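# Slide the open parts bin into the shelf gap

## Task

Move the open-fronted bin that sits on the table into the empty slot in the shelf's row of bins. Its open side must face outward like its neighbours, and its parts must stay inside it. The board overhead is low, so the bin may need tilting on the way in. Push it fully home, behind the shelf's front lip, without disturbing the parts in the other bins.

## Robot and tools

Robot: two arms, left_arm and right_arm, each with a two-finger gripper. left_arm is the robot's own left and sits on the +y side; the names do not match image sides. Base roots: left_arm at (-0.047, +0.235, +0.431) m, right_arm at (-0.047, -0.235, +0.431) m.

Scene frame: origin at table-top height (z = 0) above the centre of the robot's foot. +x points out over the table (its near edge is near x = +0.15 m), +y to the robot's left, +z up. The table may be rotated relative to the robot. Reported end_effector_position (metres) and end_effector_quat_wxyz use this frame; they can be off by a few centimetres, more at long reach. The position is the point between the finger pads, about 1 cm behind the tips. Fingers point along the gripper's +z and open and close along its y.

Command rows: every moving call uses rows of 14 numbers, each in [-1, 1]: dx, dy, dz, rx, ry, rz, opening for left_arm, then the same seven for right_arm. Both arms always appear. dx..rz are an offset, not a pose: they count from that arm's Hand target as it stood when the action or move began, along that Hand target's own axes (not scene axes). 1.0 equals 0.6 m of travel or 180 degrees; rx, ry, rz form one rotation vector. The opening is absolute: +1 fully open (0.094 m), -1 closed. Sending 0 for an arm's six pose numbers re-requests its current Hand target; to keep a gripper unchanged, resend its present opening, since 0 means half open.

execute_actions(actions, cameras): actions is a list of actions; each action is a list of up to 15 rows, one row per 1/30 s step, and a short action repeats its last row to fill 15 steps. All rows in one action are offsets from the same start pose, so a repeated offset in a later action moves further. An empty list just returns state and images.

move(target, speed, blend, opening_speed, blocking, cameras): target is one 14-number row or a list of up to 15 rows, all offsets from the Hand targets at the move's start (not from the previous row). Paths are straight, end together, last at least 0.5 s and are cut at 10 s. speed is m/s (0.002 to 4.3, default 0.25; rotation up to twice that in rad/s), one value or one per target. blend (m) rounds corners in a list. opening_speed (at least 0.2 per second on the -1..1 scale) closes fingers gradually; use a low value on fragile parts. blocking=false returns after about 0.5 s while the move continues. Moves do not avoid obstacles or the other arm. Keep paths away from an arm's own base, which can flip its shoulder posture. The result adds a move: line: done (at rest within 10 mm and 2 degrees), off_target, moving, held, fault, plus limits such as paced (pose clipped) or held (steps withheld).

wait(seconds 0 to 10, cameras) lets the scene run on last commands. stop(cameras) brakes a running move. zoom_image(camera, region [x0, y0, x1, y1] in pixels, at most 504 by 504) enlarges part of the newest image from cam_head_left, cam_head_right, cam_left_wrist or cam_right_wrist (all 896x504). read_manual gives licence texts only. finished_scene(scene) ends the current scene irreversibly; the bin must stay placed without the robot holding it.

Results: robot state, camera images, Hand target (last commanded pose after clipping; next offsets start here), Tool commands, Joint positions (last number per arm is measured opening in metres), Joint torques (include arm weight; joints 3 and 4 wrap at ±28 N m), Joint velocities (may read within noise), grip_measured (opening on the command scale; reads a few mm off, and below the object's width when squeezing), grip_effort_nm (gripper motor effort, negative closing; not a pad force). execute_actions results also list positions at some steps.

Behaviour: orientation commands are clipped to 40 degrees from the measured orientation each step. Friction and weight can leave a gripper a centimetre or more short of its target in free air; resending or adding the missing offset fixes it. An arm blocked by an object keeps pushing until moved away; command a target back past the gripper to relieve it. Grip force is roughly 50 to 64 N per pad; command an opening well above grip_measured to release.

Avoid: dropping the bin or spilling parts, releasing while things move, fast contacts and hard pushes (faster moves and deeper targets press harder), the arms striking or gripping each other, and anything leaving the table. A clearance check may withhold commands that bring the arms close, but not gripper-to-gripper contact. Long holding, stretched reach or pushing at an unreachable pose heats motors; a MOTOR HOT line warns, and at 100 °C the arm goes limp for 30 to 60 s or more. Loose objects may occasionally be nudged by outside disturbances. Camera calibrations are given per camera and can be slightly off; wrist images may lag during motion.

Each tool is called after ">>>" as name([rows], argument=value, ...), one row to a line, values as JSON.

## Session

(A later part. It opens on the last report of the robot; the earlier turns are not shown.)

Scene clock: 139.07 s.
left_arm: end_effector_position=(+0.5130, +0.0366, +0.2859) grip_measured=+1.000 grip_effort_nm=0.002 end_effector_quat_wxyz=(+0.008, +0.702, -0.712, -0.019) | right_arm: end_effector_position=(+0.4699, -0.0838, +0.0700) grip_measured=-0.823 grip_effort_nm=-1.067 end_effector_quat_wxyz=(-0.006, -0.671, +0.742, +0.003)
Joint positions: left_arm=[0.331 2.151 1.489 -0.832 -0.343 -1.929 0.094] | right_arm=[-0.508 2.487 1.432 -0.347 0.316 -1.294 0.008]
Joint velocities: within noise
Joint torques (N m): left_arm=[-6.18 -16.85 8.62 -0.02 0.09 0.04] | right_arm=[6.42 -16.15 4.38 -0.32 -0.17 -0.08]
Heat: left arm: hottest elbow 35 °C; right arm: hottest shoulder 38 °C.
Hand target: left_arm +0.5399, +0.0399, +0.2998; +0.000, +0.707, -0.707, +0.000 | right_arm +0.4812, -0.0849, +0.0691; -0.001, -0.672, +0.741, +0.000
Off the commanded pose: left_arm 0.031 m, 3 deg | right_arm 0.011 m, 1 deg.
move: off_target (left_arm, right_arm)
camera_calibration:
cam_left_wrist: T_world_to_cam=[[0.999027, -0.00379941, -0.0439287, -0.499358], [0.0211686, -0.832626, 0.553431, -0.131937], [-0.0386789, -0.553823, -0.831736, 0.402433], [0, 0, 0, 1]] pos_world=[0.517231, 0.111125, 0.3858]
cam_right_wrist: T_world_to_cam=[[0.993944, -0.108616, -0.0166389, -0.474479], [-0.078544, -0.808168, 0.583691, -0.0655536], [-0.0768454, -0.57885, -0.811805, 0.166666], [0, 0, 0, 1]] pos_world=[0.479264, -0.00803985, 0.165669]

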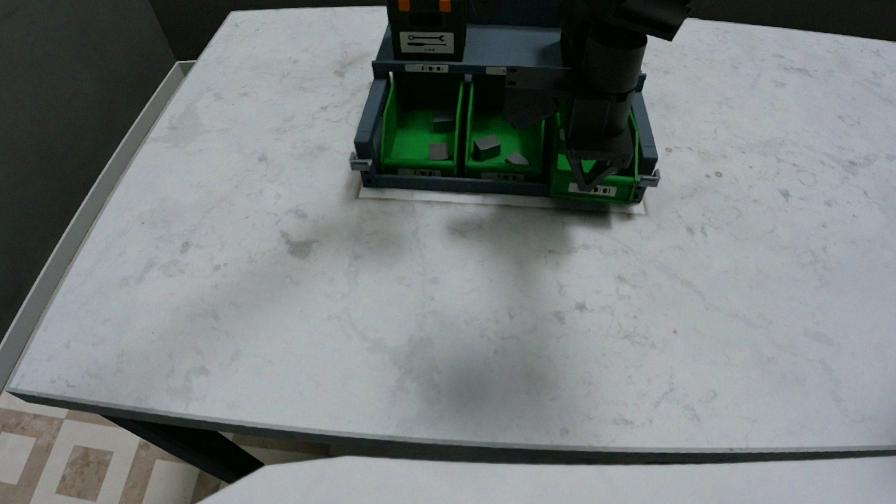

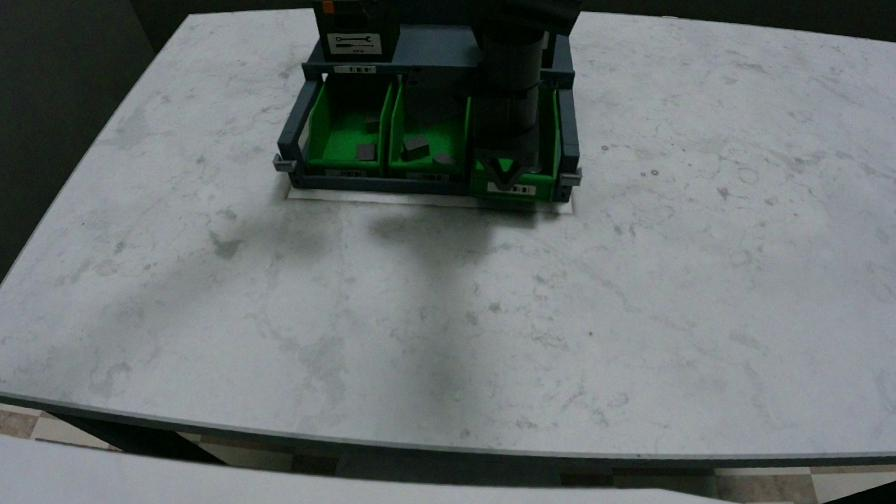

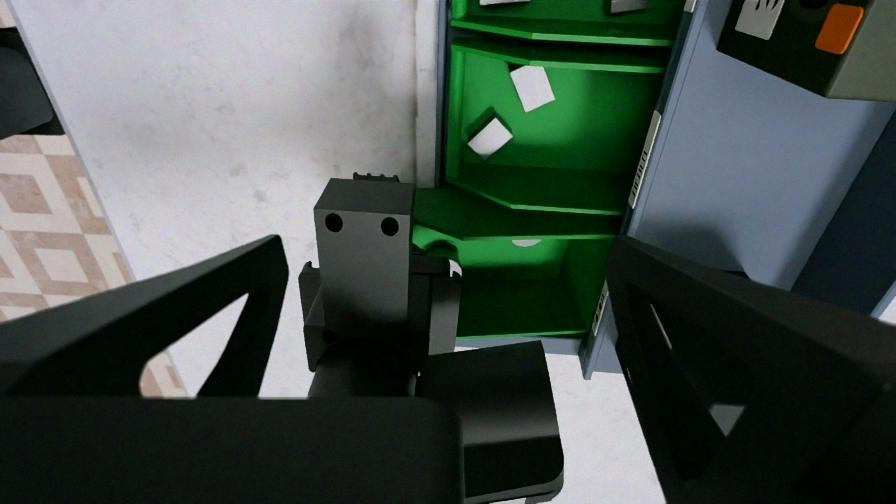

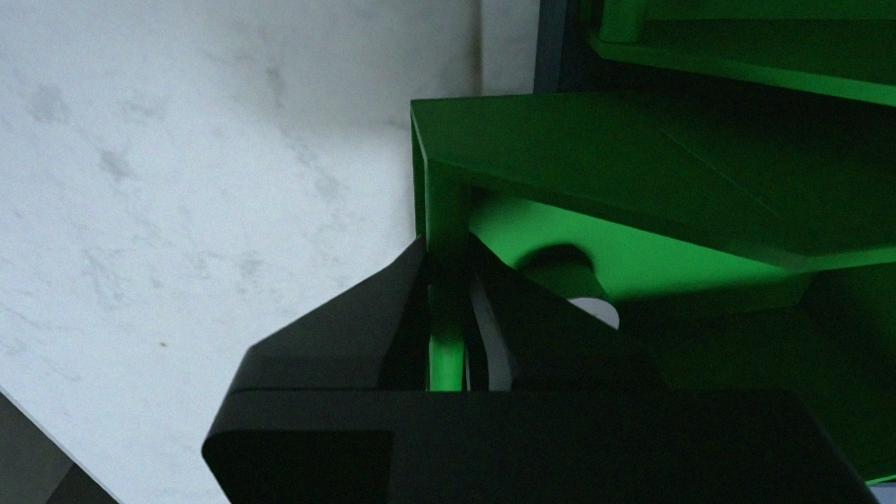

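>>> zoom_image(camera="cam_left_wrist", region=[400, 160, 680, 400])

>>> zoom_image(camera="cam_head_right", region=[440, 40, 600, 230])

>>> zoom_image(camera="cam_right_wrist", region=[400, 60, 896, 504])

Scaled by 1.800.

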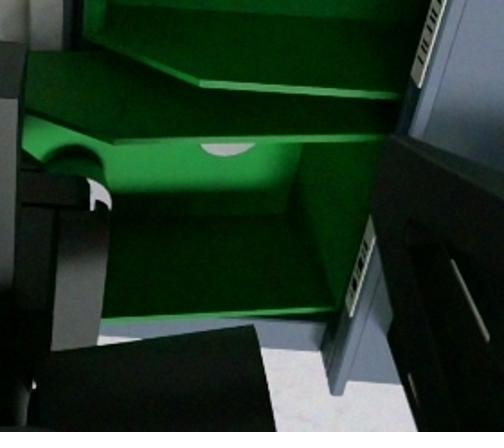

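Scaled by 2.653.

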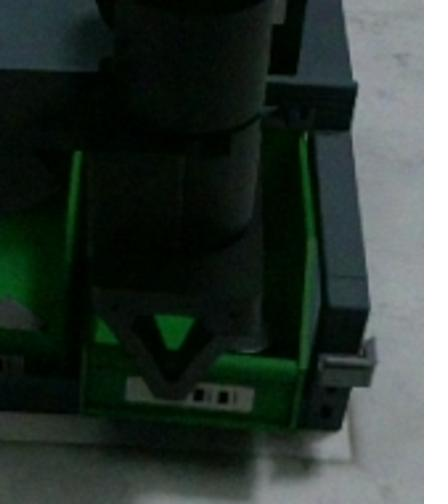

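Scaled by 1.016.

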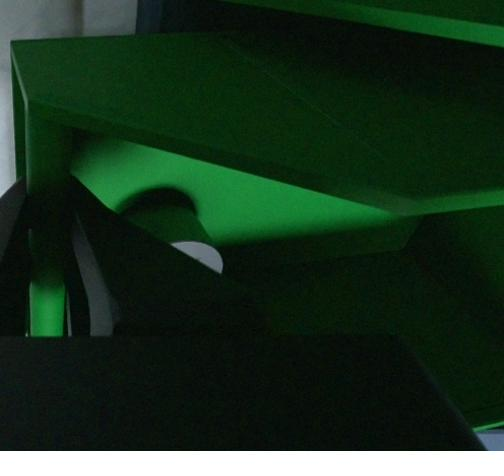

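>>> move([
  [0, 0, 0, 0, 0, 0, 1, 0, -0.0502, 0.0033, 0, 0, 0, -0.95],
], speed=0.04, cameras=["cam_head_left", "cam_head_right", "cam_left_wrist", "cam_right_wrist"])

Scene clock: 144.00 s.
left_arm: end_effector_position=(+0.5130, +0.0366, +0.2859) grip_measured=+1.000 grip_effort_nm=-0.002 end_effector_quat_wxyz=(+0.008, +0.702, -0.712, -0.019) | right_arm: end_effector_position=(+0.4996, -0.0863, +0.0684) grip_measured=-0.823 grip_effort_nm=-1.067 end_effector_quat_wxyz=(-0.006, -0.671, +0.741, +0.002)
Joint positions: left_arm=[0.331 2.151 1.489 -0.832 -0.343 -1.928 0.094] | right_arm=[-0.52 2.512 1.53 -0.416 0.315 -1.307 0.008]
Joint velocities: within noise
Joint torques (N m): left_arm=[-6.18 -16.91 8.64 0.02 0.09 0.04] | right_arm=[6.89 -16.62 5.14 -0.27 -0.22 -0.11]
Heat: left arm: hottest elbow 36 °C; right arm: hottest shoulder 38 °C.
Hand target: left_arm +0.5399, +0.0399, +0.2998; +0.000, +0.707, -0.707, +0.000 | right_arm +0.5111, -0.0880, +0.0669; -0.001, -0.672, +0.741, +0.000
Off the commanded pose: left_arm 0.030 m, 3 deg | right_arm 0.012 m, 1 deg.
move: off_target (left_arm, right_arm)
camera_calibration:
cam_left_wrist: T_world_to_cam=[[0.999026, -0.00415962, -0.0439231, -0.499324], [0.0208657, -0.832627, 0.55344, -0.131728], [-0.0388737, -0.553818, -0.83173, 0.402448], [0, 0, 0, 1]] pos_world=[0.517231, 0.111126, 0.3857]
cam_right_wrist: T_world_to_cam=[[0.993983, -0.108351, -0.0160512, -0.504293], [-0.0785408, -0.807184, 0.585052, -0.0642534], [-0.0763471, -0.580271, -0.810837, 0.165721], [0, 0, 0, 1]] pos_world=[0.508865, -0.0103419, 0.16387]

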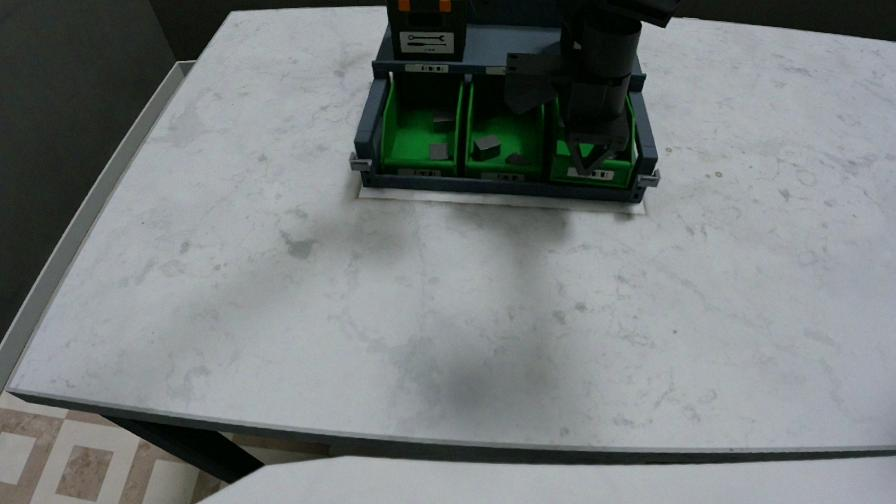

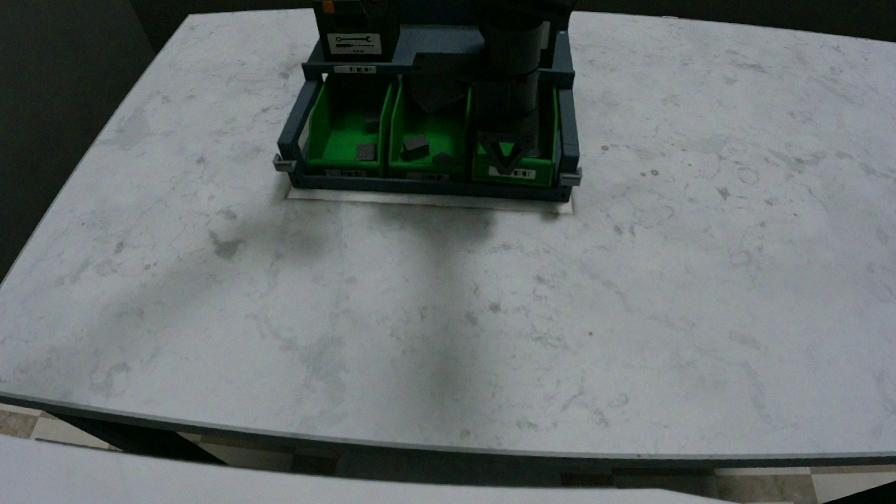

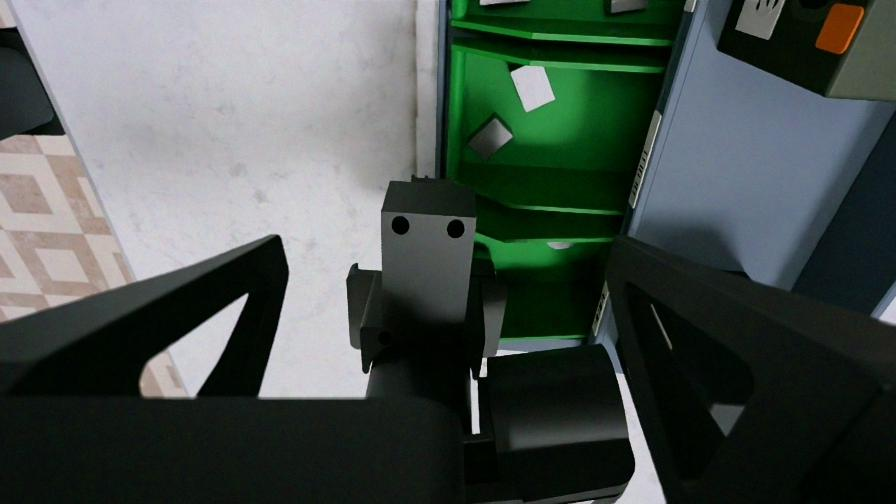

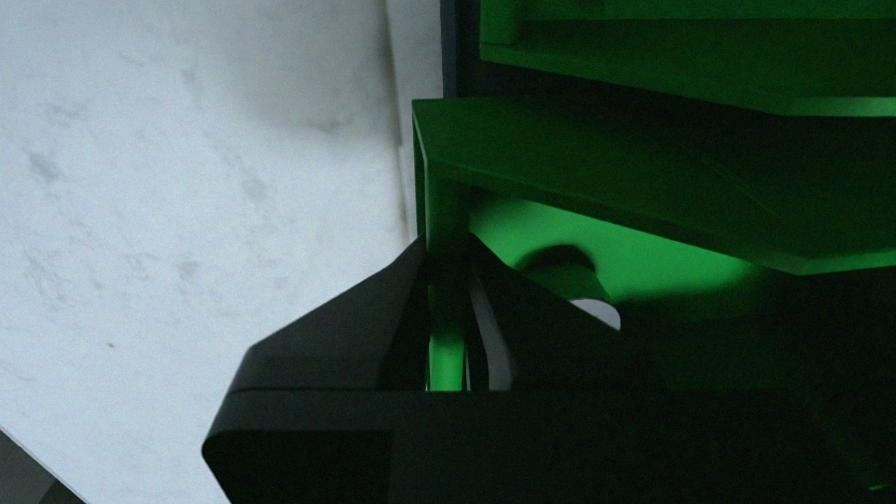

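>>> move([
  [0, 0, 0, 0, 0, 0, 1, 0, -0.0217, 0, 0, 0, 0, -0.95],
], speed=0.03, cameras=["cam_head_left", "cam_left_wrist", "cam_right_wrist"])

Scene clock: 147.90 s.
left_arm: end_effector_position=(+0.5130, +0.0366, +0.2859) grip_measured=+1.000 grip_effort_nm=0.002 end_effector_quat_wxyz=(+0.008, +0.702, -0.712, -0.019) | right_arm: end_effector_position=(+0.5127, -0.0872, +0.0684) grip_measured=-0.823 grip_effort_nm=-1.067 end_effector_quat_wxyz=(-0.006, -0.671, +0.741, +0.002)
Joint positions: left_arm=[0.331 2.151 1.489 -0.832 -0.343 -1.928 0.094] | right_arm=[-0.525 2.523 1.573 -0.447 0.315 -1.313 0.008]
Joint velocities: within noise
Joint torques (N m): left_arm=[-6.18 -16.85 8.64 0.01 0.09 0.04] | right_arm=[6.95 -16.97 5.3 -0.62 -0.19 -0.13]
Heat: left arm: hottest elbow 37 °C; right arm: hottest shoulder 38 °C.
Hand target: left_arm +0.5399, +0.0399, +0.2998; +0.000, +0.707, -0.707, +0.000 | right_arm +0.5242, -0.0892, +0.0670; -0.001, -0.672, +0.741, +0.000
Off the commanded pose: left_arm 0.030 m, 3 deg | right_arm 0.012 m, 1 deg.
move: off_target (left_arm, right_arm)
camera_calibration:
cam_left_wrist: T_world_to_cam=[[0.999026, -0.00415962, -0.0439231, -0.499324], [0.0208657, -0.832627, 0.55344, -0.131728], [-0.0388737, -0.553818, -0.83173, 0.402448], [0, 0, 0, 1]] pos_world=[0.517231, 0.111126, 0.3857]
cam_right_wrist: T_world_to_cam=[[0.994084, -0.107497, -0.0155703, -0.517434], [-0.0781366, -0.807301, 0.584945, -0.0642115], [-0.0754495, -0.580267, -0.810924, 0.165819], [0, 0, 0, 1]] pos_world=[0.521866, -0.011241, 0.16397]
Images, in order (width x height): cam_head_left 896x504, cam_left_wrist 896x504, cam_right_wrist 896x504.

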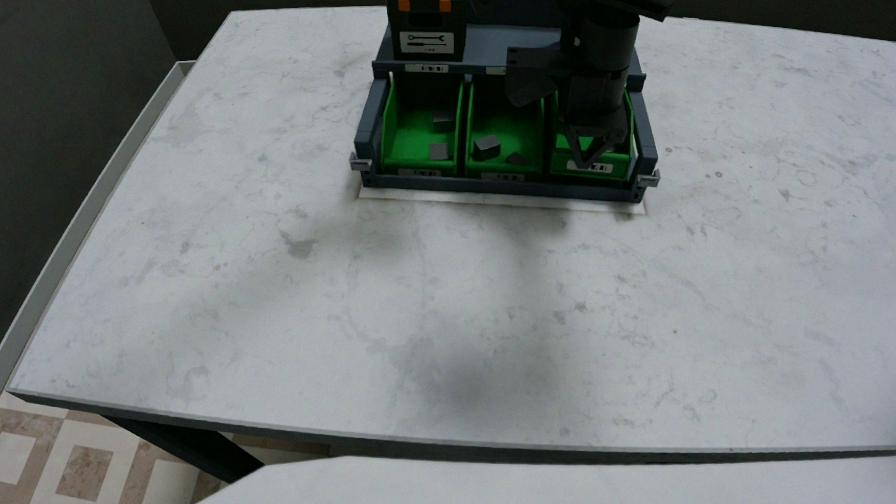

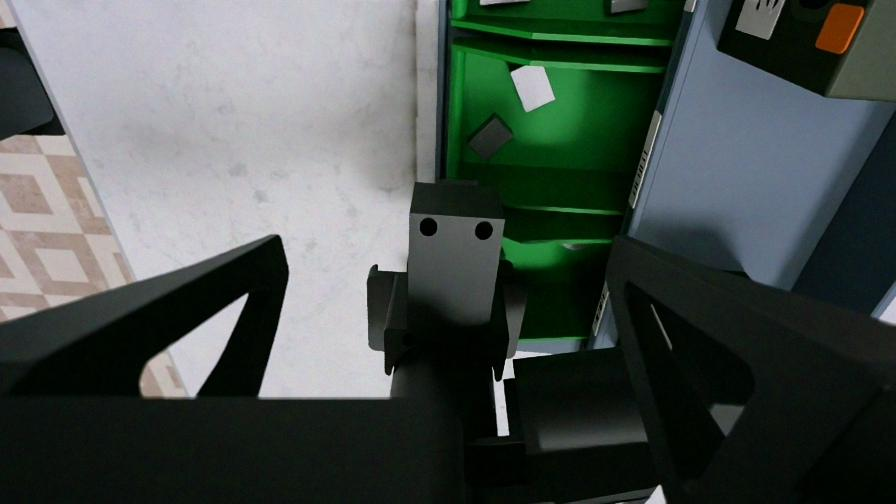

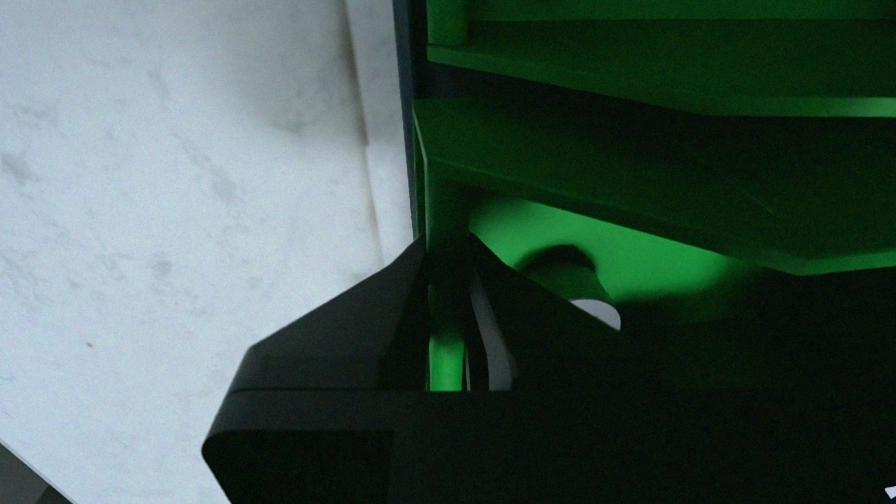

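>>> move([
  [0, 0, 0, 0, 0, 0, 1, 0, -0.0033, 0.03, 0, 0, 0, -0.95],
], speed=0.03, cameras=["cam_head_left", "cam_left_wrist", "cam_right_wrist"])

Scene clock: 152.20 s.
left_arm: end_effector_position=(+0.5130, +0.0366, +0.2859) grip_measured=+1.000 grip_effort_nm=0.002 end_effector_quat_wxyz=(+0.008, +0.702, -0.712, -0.019) | right_arm: end_effector_position=(+0.5134, -0.0865, +0.0523) grip_measured=-0.824 grip_effort_nm=-1.067 end_effector_quat_wxyz=(-0.009, -0.672, +0.740, +0.003)
Joint positions: left_arm=[0.331 2.151 1.489 -0.832 -0.343 -1.928 0.094] | right_arm=[-0.532 2.563 1.61 -0.447 0.314 -1.321 0.008]
Joint velocities: within noise
Joint torques (N m): left_arm=[-6.18 -16.91 8.64 0.02 0.09 0.04] | right_arm=[6.95 -17.03 5.33 -0.05 -0.25 -0.12]
Heat: left arm: hottest elbow 38 °C; right arm: hottest shoulder 38 °C.
Hand target: left_arm +0.5399, +0.0399, +0.2998; +0.000, +0.707, -0.707, +0.000 | right_arm +0.5260, -0.0894, +0.0490; -0.001, -0.672, +0.741, +0.000
Off the commanded pose: left_arm 0.030 m, 3 deg | right_arm 0.013 m, 1 deg.
move: off_target (left_arm, right_arm)
camera_calibration:
cam_left_wrist: T_world_to_cam=[[0.999026, -0.00415962, -0.0439231, -0.499324], [0.0208657, -0.832627, 0.55344, -0.131728], [-0.0388737, -0.553818, -0.83173, 0.402448], [0, 0, 0, 1]] pos_world=[0.517231, 0.111126, 0.3857]
cam_right_wrist: T_world_to_cam=[[0.994239, -0.104986, -0.0216147, -0.51785], [-0.0724579, -0.806887, 0.586245, -0.0570996], [-0.0789882, -0.581301, -0.809845, 0.154825], [0, 0, 0, 1]] pos_world=[0.522959, -0.0104402, 0.147665]
Images, in order (width x height): cam_head_left 896x504, cam_left_wrist 896x504, cam_right_wrist 896x504.

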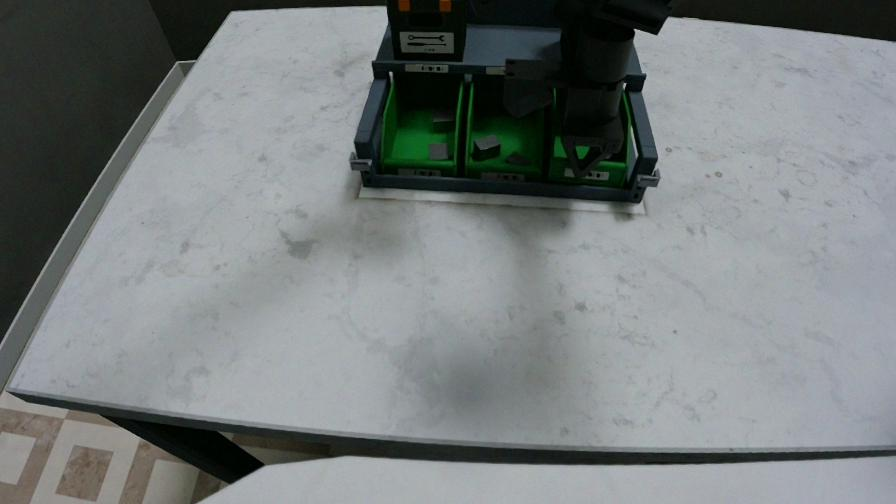

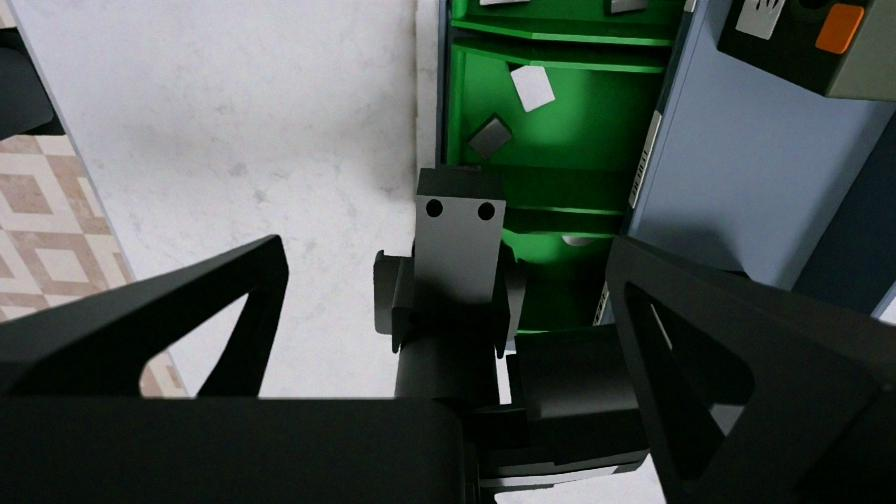

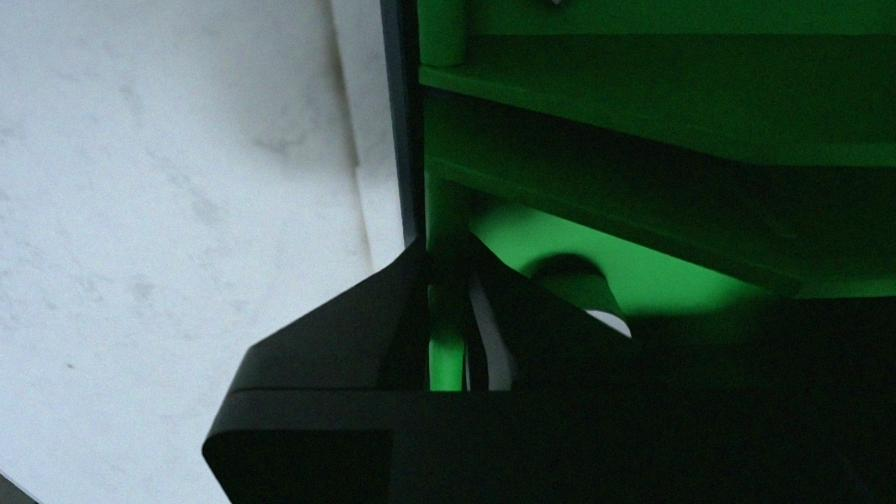

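>>> move([
  [0, 0, 0, 0, 0, 0, 1, 0, -0.0017, 0.02, 0, 0, 0, -0.95],
], speed=0.03, cameras=["cam_head_left", "cam_head_right", "cam_right_wrist"])

Scene clock: 154.30 s.
left_arm: end_effector_position=(+0.5130, +0.0366, +0.2859) grip_measured=+1.000 grip_effort_nm=0.002 end_effector_quat_wxyz=(+0.008, +0.702, -0.712, -0.019) | right_arm: end_effector_position=(+0.5139, -0.0865, +0.0405) grip_measured=-0.825 grip_effort_nm=-1.067 end_effector_quat_wxyz=(-0.010, -0.673, +0.740, +0.005)
Joint positions: left_arm=[0.331 2.151 1.489 -0.832 -0.343 -1.928 0.094] | right_arm=[-0.538 2.592 1.636 -0.447 0.312 -1.328 0.008]
Joint velocities: within noise
Joint torques (N m): left_arm=[-6.18 -16.91 8.62 0.01 0.08 0.04] | right_arm=[7 -16.85 5.33 0.12 -0.25 -0.12]
Heat: left arm: hottest elbow 38 °C; right arm: hottest shoulder 38 °C.
Hand target: left_arm +0.5399, +0.0399, +0.2998; +0.000, +0.707, -0.707, +0.000 | right_arm +0.5270, -0.0895, +0.0369; -0.001, -0.672, +0.741, +0.000
Off the commanded pose: left_arm 0.030 m, 3 deg | right_arm 0.014 m, 1 deg.
move: off_target (left_arm, right_arm)
camera_calibration:
cam_right_wrist: T_world_to_cam=[[0.994328, -0.103234, -0.0255989, -0.518383], [-0.0686742, -0.806928, 0.586644, -0.0521576], [-0.0812179, -0.581559, -0.80944, 0.146439], [0, 0, 0, 1]] pos_world=[0.523754, -0.0104389, 0.135862]
Images, in order (width x height): cam_head_left 896x504, cam_head_right 896x504, cam_right_wrist 896x504.

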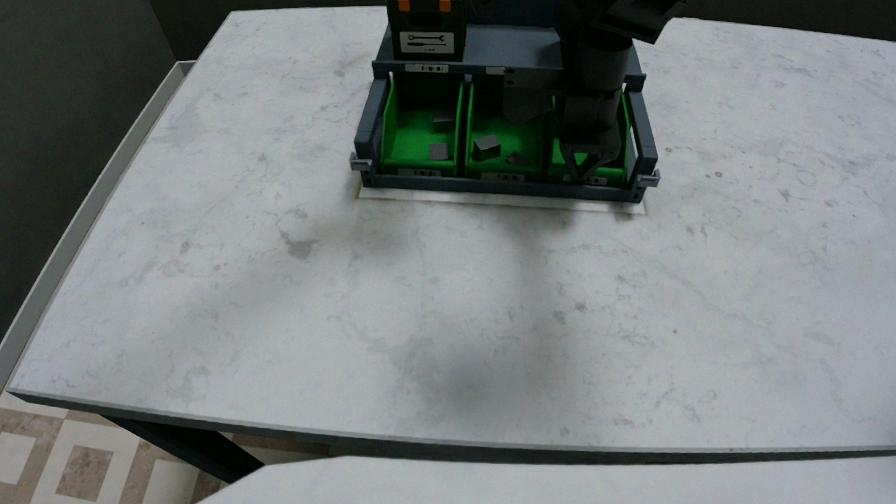

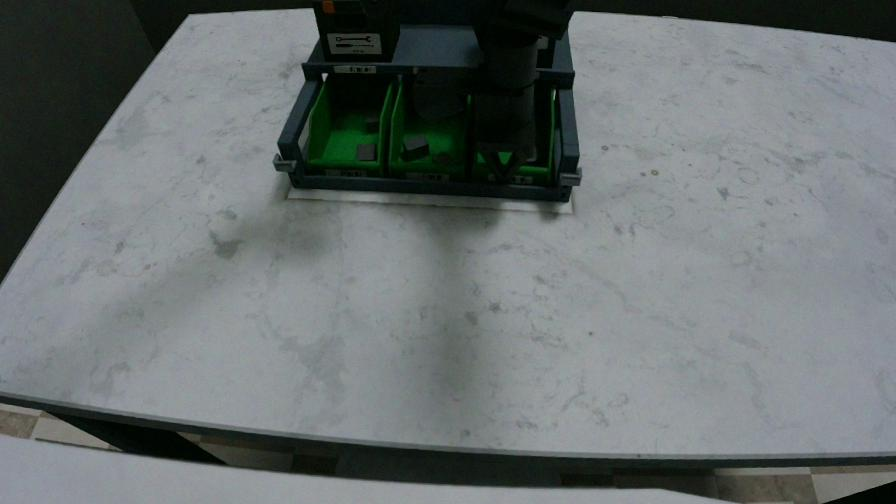

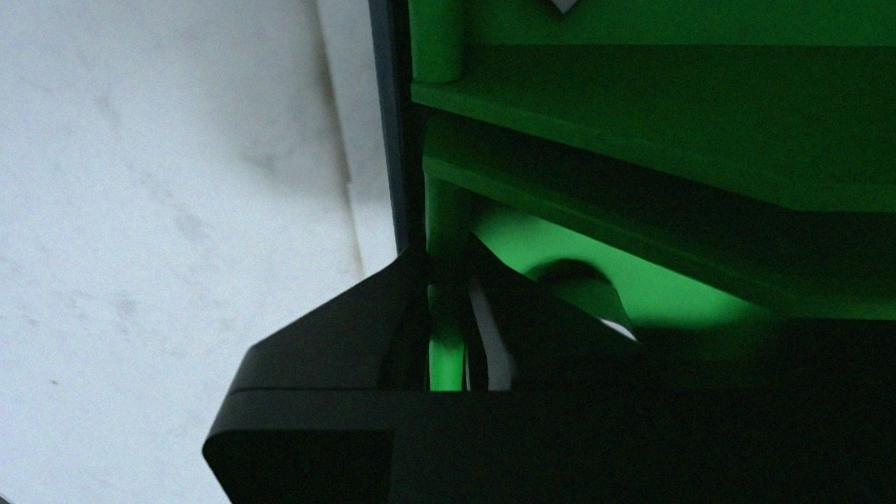

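>>> move([
  [0, 0, 0, 0, 0, 0, 1, 0, 0, 0.0083, 0, 0, 0, -0.95],
], speed=0.02, cameras=["cam_head_left", "cam_head_right", "cam_right_wrist"])

Scene clock: 158.10 s.
left_arm: end_effector_position=(+0.5130, +0.0366, +0.2859) grip_measured=+1.000 grip_effort_nm=-0.002 end_effector_quat_wxyz=(+0.008, +0.702, -0.712, -0.019) | right_arm: end_effector_position=(+0.5136, -0.0864, +0.0361) grip_measured=-0.826 grip_effort_nm=-1.067 end_effector_quat_wxyz=(-0.011, -0.673, +0.739, +0.005)
Joint positions: left_arm=[0.331 2.151 1.489 -0.832 -0.343 -1.928 0.094] | right_arm=[-0.54 2.602 1.645 -0.447 0.312 -1.33 0.008]
Joint velocities: within noise
Joint torques (N m): left_arm=[-6.18 -16.85 8.62 0.02 0.08 0.04] | right_arm=[6.53 -16.79 5.29 0.21 -0.25 -0.09]
Heat: left arm: hottest elbow 39 °C; right arm: hottest shoulder 39 °C.
Hand target: left_arm +0.5399, +0.0399, +0.2998; +0.000, +0.707, -0.707, +0.000 | right_arm +0.5271, -0.0894, +0.0320; -0.001, -0.672, +0.741, +0.000
Off the commanded pose: left_arm 0.030 m, 3 deg | right_arm 0.014 m, 1 deg.
move: off_target (left_arm, right_arm)
camera_calibration:
cam_right_wrist: T_world_to_cam=[[0.994372, -0.102276, -0.0276406, -0.518018], [-0.0666807, -0.806909, 0.586899, -0.0505044], [-0.0823293, -0.581753, -0.809188, 0.143523], [0, 0, 0, 1]] pos_world=[0.523551, -0.0102383, 0.13146]
Images, in order (width x height): cam_head_left 896x504, cam_head_right 896x504, cam_right_wrist 896x504.

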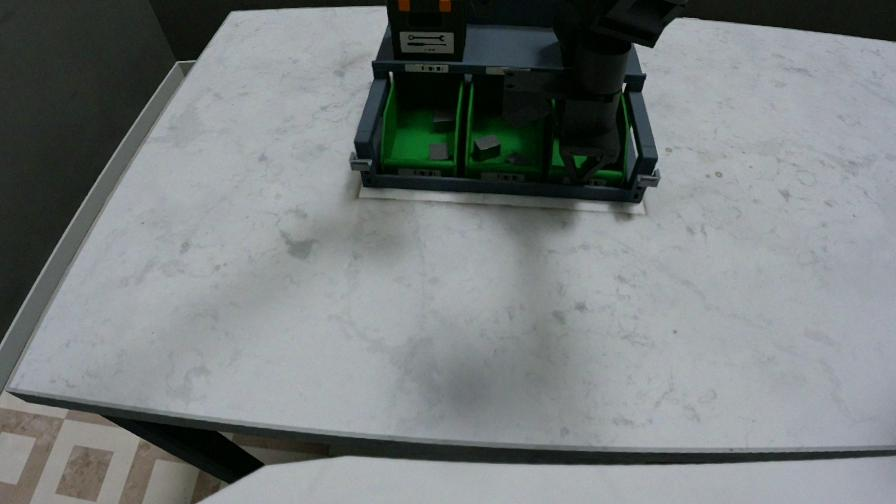

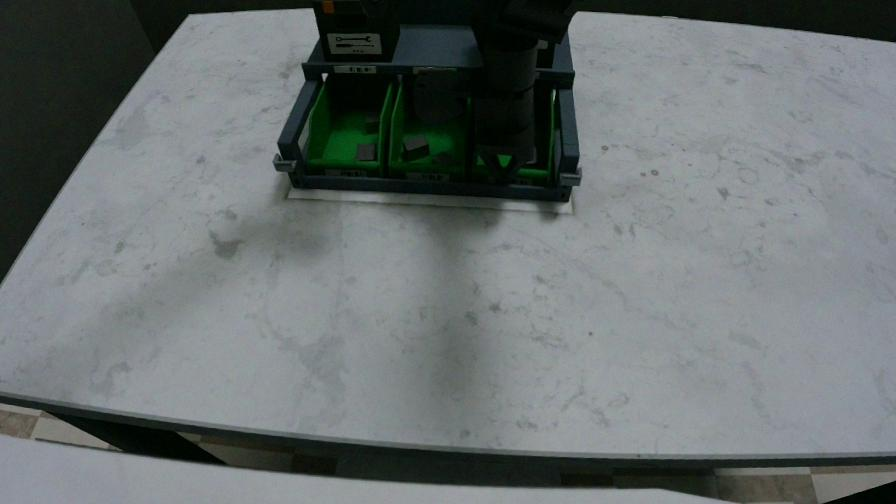

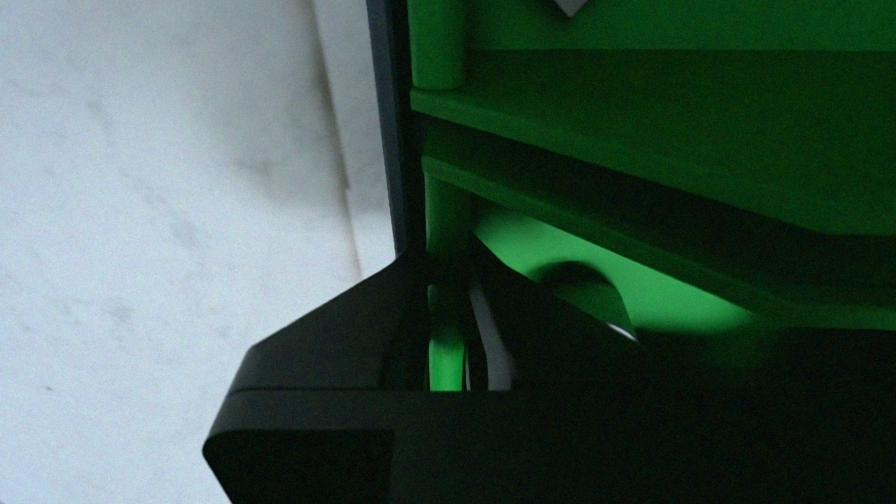

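>>> move([
  [0, 0, 0, 0, 0, 0, 1, 0, 0, 0, 0, 0, 0, -0.64],
], speed=0.02, opening_speed=0.3, cameras=["cam_head_right", "cam_right_wrist"])

Scene clock: 161.03 s.
left_arm: end_effector_position=(+0.5130, +0.0366, +0.2859) grip_measured=+1.000 grip_effort_nm=0.007 end_effector_quat_wxyz=(+0.008, +0.702, -0.712, -0.019) | right_arm: end_effector_position=(+0.5165, -0.0863, +0.0365) grip_measured=-0.643 grip_effort_nm=0.066 end_effector_quat_wxyz=(-0.009, -0.674, +0.738, +0.005)
Joint positions: left_arm=[0.331 2.151 1.489 -0.832 -0.343 -1.928 0.094] | right_arm=[-0.541 2.603 1.651 -0.447 0.31 -1.335 0.017]
Joint velocities: within noise
Joint torques (N m): left_arm=[-6.18 -16.91 8.64 0.01 0.08 0.04] | right_arm=[6.89 -16.73 4.98 0.2 -0.17 -0.05]
Heat: left arm: hottest elbow 39 °C; right arm: hottest shoulder 39 °C.
Hand target: left_arm +0.5399, +0.0399, +0.2998; +0.000, +0.707, -0.707, +0.000 | right_arm +0.5271, -0.0895, +0.0320; -0.001, -0.672, +0.741, +0.000
Off the commanded pose: left_arm 0.030 m, 3 deg | right_arm 0.012 m, 1 deg.
move: off_target (left_arm, right_arm)
camera_calibration:
cam_right_wrist: T_world_to_cam=[[0.994755, -0.0995049, -0.0236958, -0.521009], [-0.0669494, -0.808522, 0.584645, -0.050439], [-0.0773336, -0.579992, -0.810943, 0.141711], [0, 0, 0, 1]] pos_world=[0.525858, -0.0104327, 0.132063]
Images, in order (width x height): cam_head_right 896x504, cam_right_wrist 896x504.

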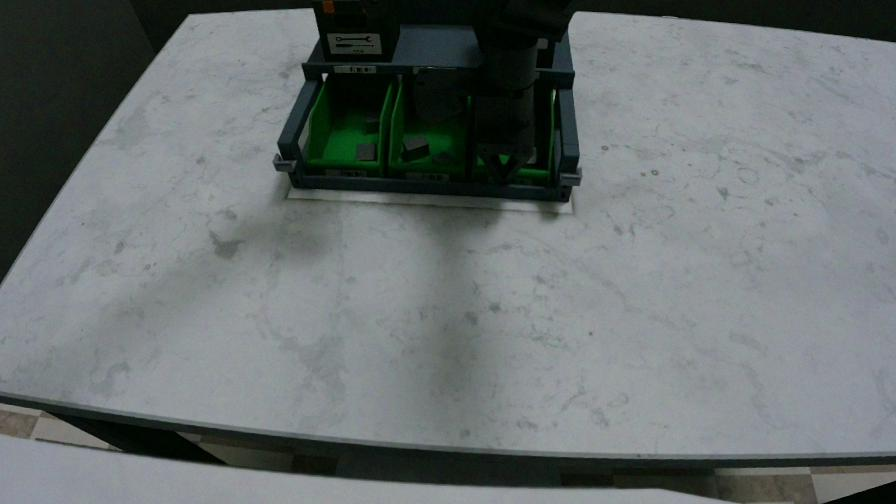

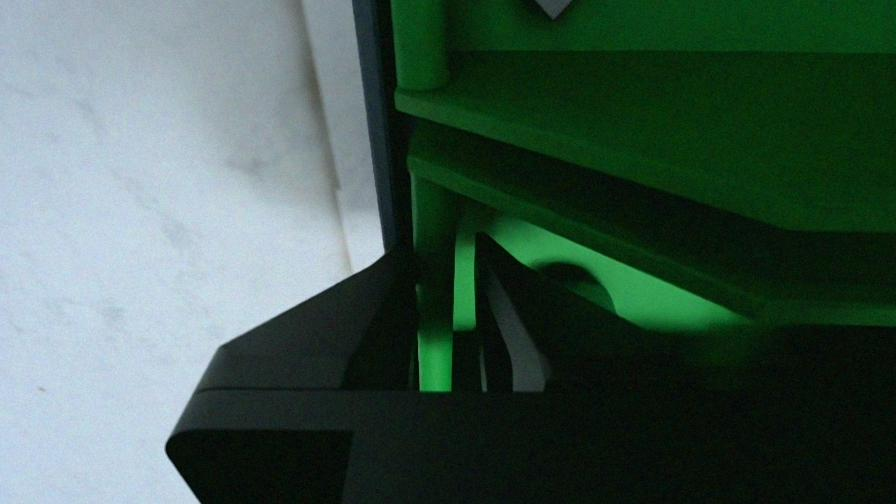

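>>> move([
  [0, 0, 0, 0, 0, 0, 1, 0, 0.0083, -0.025, 0, 0, 0, -0.64],
  [0, 0, 0, 0, 0, 0, 1, 0, 0.0417, -0.2, 0, 0, 0, -0.64],
], speed=[0.03, 0.1], cameras=["cam_head_left", "cam_head_right", "cam_left_wrist", "cam_right_wrist"])

Scene clock: 164.03 s.
left_arm: end_effector_position=(+0.5130, +0.0366, +0.2859) grip_measured=+1.000 grip_effort_nm=0.002 end_effector_quat_wxyz=(+0.008, +0.702, -0.712, -0.019) | right_arm: end_effector_position=(+0.4995, -0.0902, +0.1426) grip_measured=-0.642 grip_effort_nm=0.066 end_effector_quat_wxyz=(-0.004, -0.672, +0.740, +0.002)
Joint positions: left_arm=[0.331 2.151 1.489 -0.832 -0.343 -1.928 0.094] | right_arm=[-0.488 2.341 1.422 -0.486 0.318 -1.278 0.017]
Joint velocities: within noise
Joint torques (N m): left_arm=[-6.18 -16.85 8.62 0.01 0.09 0.04] | right_arm=[8.41 -18.14 3.33 -0.43 -0.03 0.14]
Heat: left arm: hottest elbow 40 °C; right arm: hottest shoulder 39 °C.
Hand target: left_arm +0.5399, +0.0399, +0.2998; +0.000, +0.707, -0.707, +0.000 | right_arm +0.5023, -0.0868, +0.1519; -0.001, -0.672, +0.741, +0.000
Off the commanded pose: left_arm 0.030 m, 3 deg | right_arm 0.010 m, 0 deg.
move: off_target (left_arm)
camera_calibration:
cam_left_wrist: T_world_to_cam=[[0.999025, -0.00451983, -0.0439175, -0.499285], [0.0205628, -0.832629, 0.55345, -0.131575], [-0.0390685, -0.553813, -0.831724, 0.402546], [0, 0, 0, 1]] pos_world=[0.517231, 0.111126, 0.3857]
cam_right_wrist: T_world_to_cam=[[0.994397, -0.104895, -0.0130729, -0.503831], [-0.0777098, -0.809257, 0.582293, -0.111067], [-0.0716587, -0.578014, -0.812874, 0.221787], [0, 0, 0, 1]] pos_world=[0.508271, -0.0145348, 0.238372]

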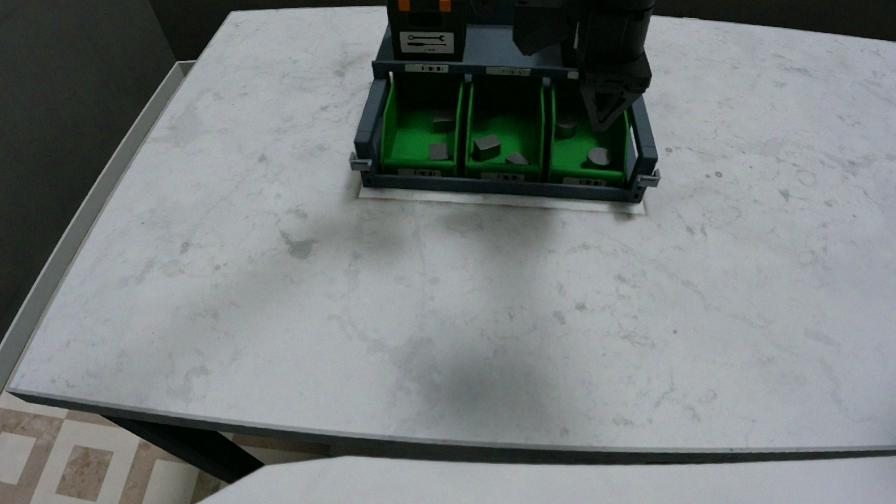

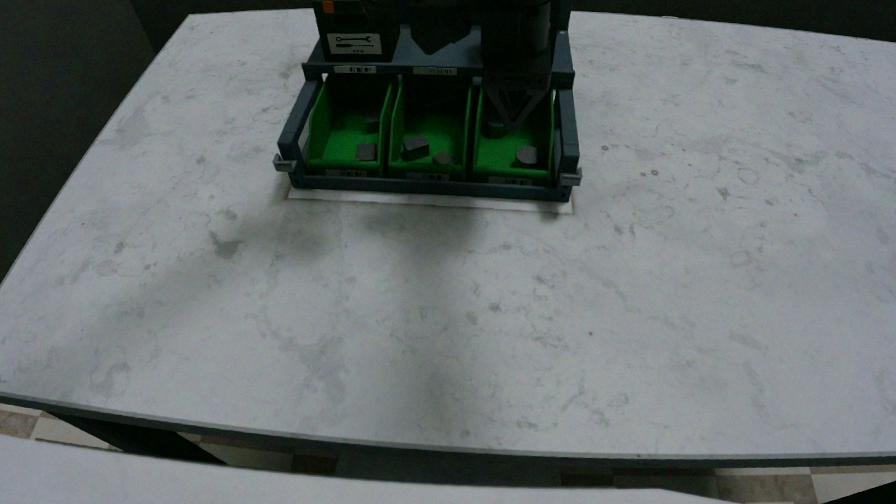

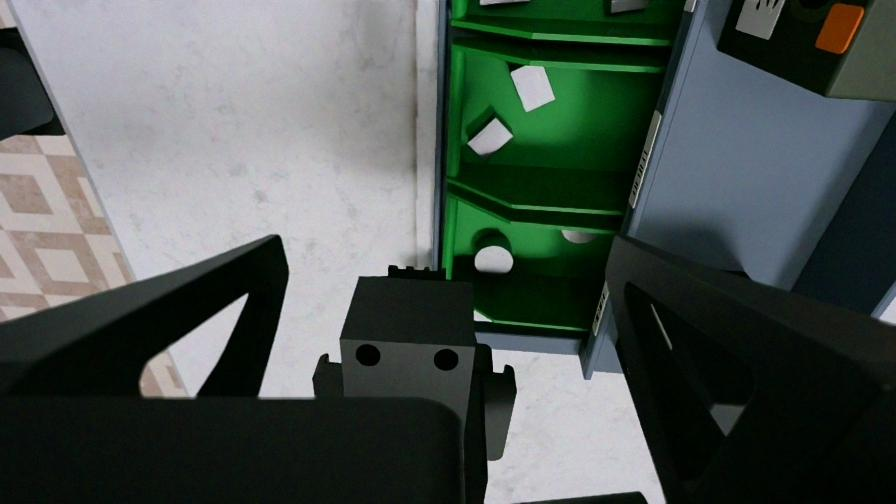

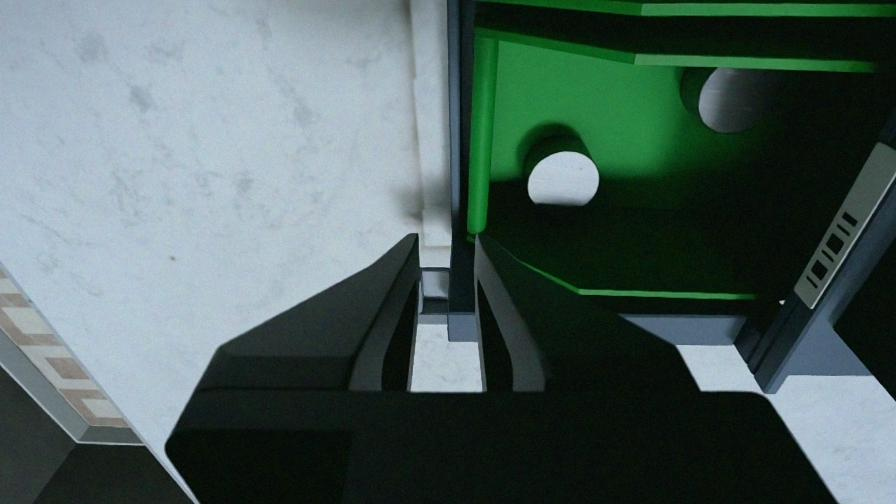

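>>> zoom_image(camera="cam_right_wrist", region=[400, 0, 896, 400])

>>> zoom_image(camera="cam_head_left", region=[340, 60, 680, 220])

Scaled by 1.016.

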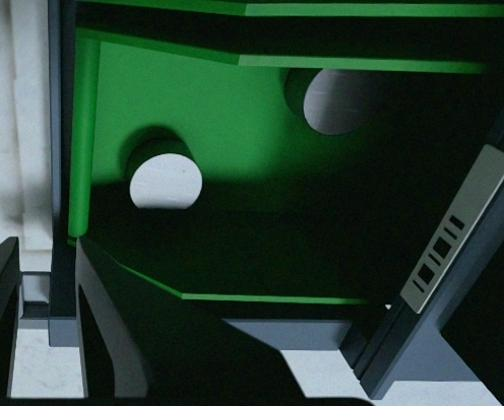

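Scaled by 1.482.

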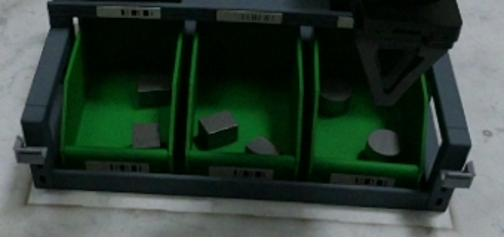

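>>> finished_scene(scene=1)

The scene is finished: the task was done.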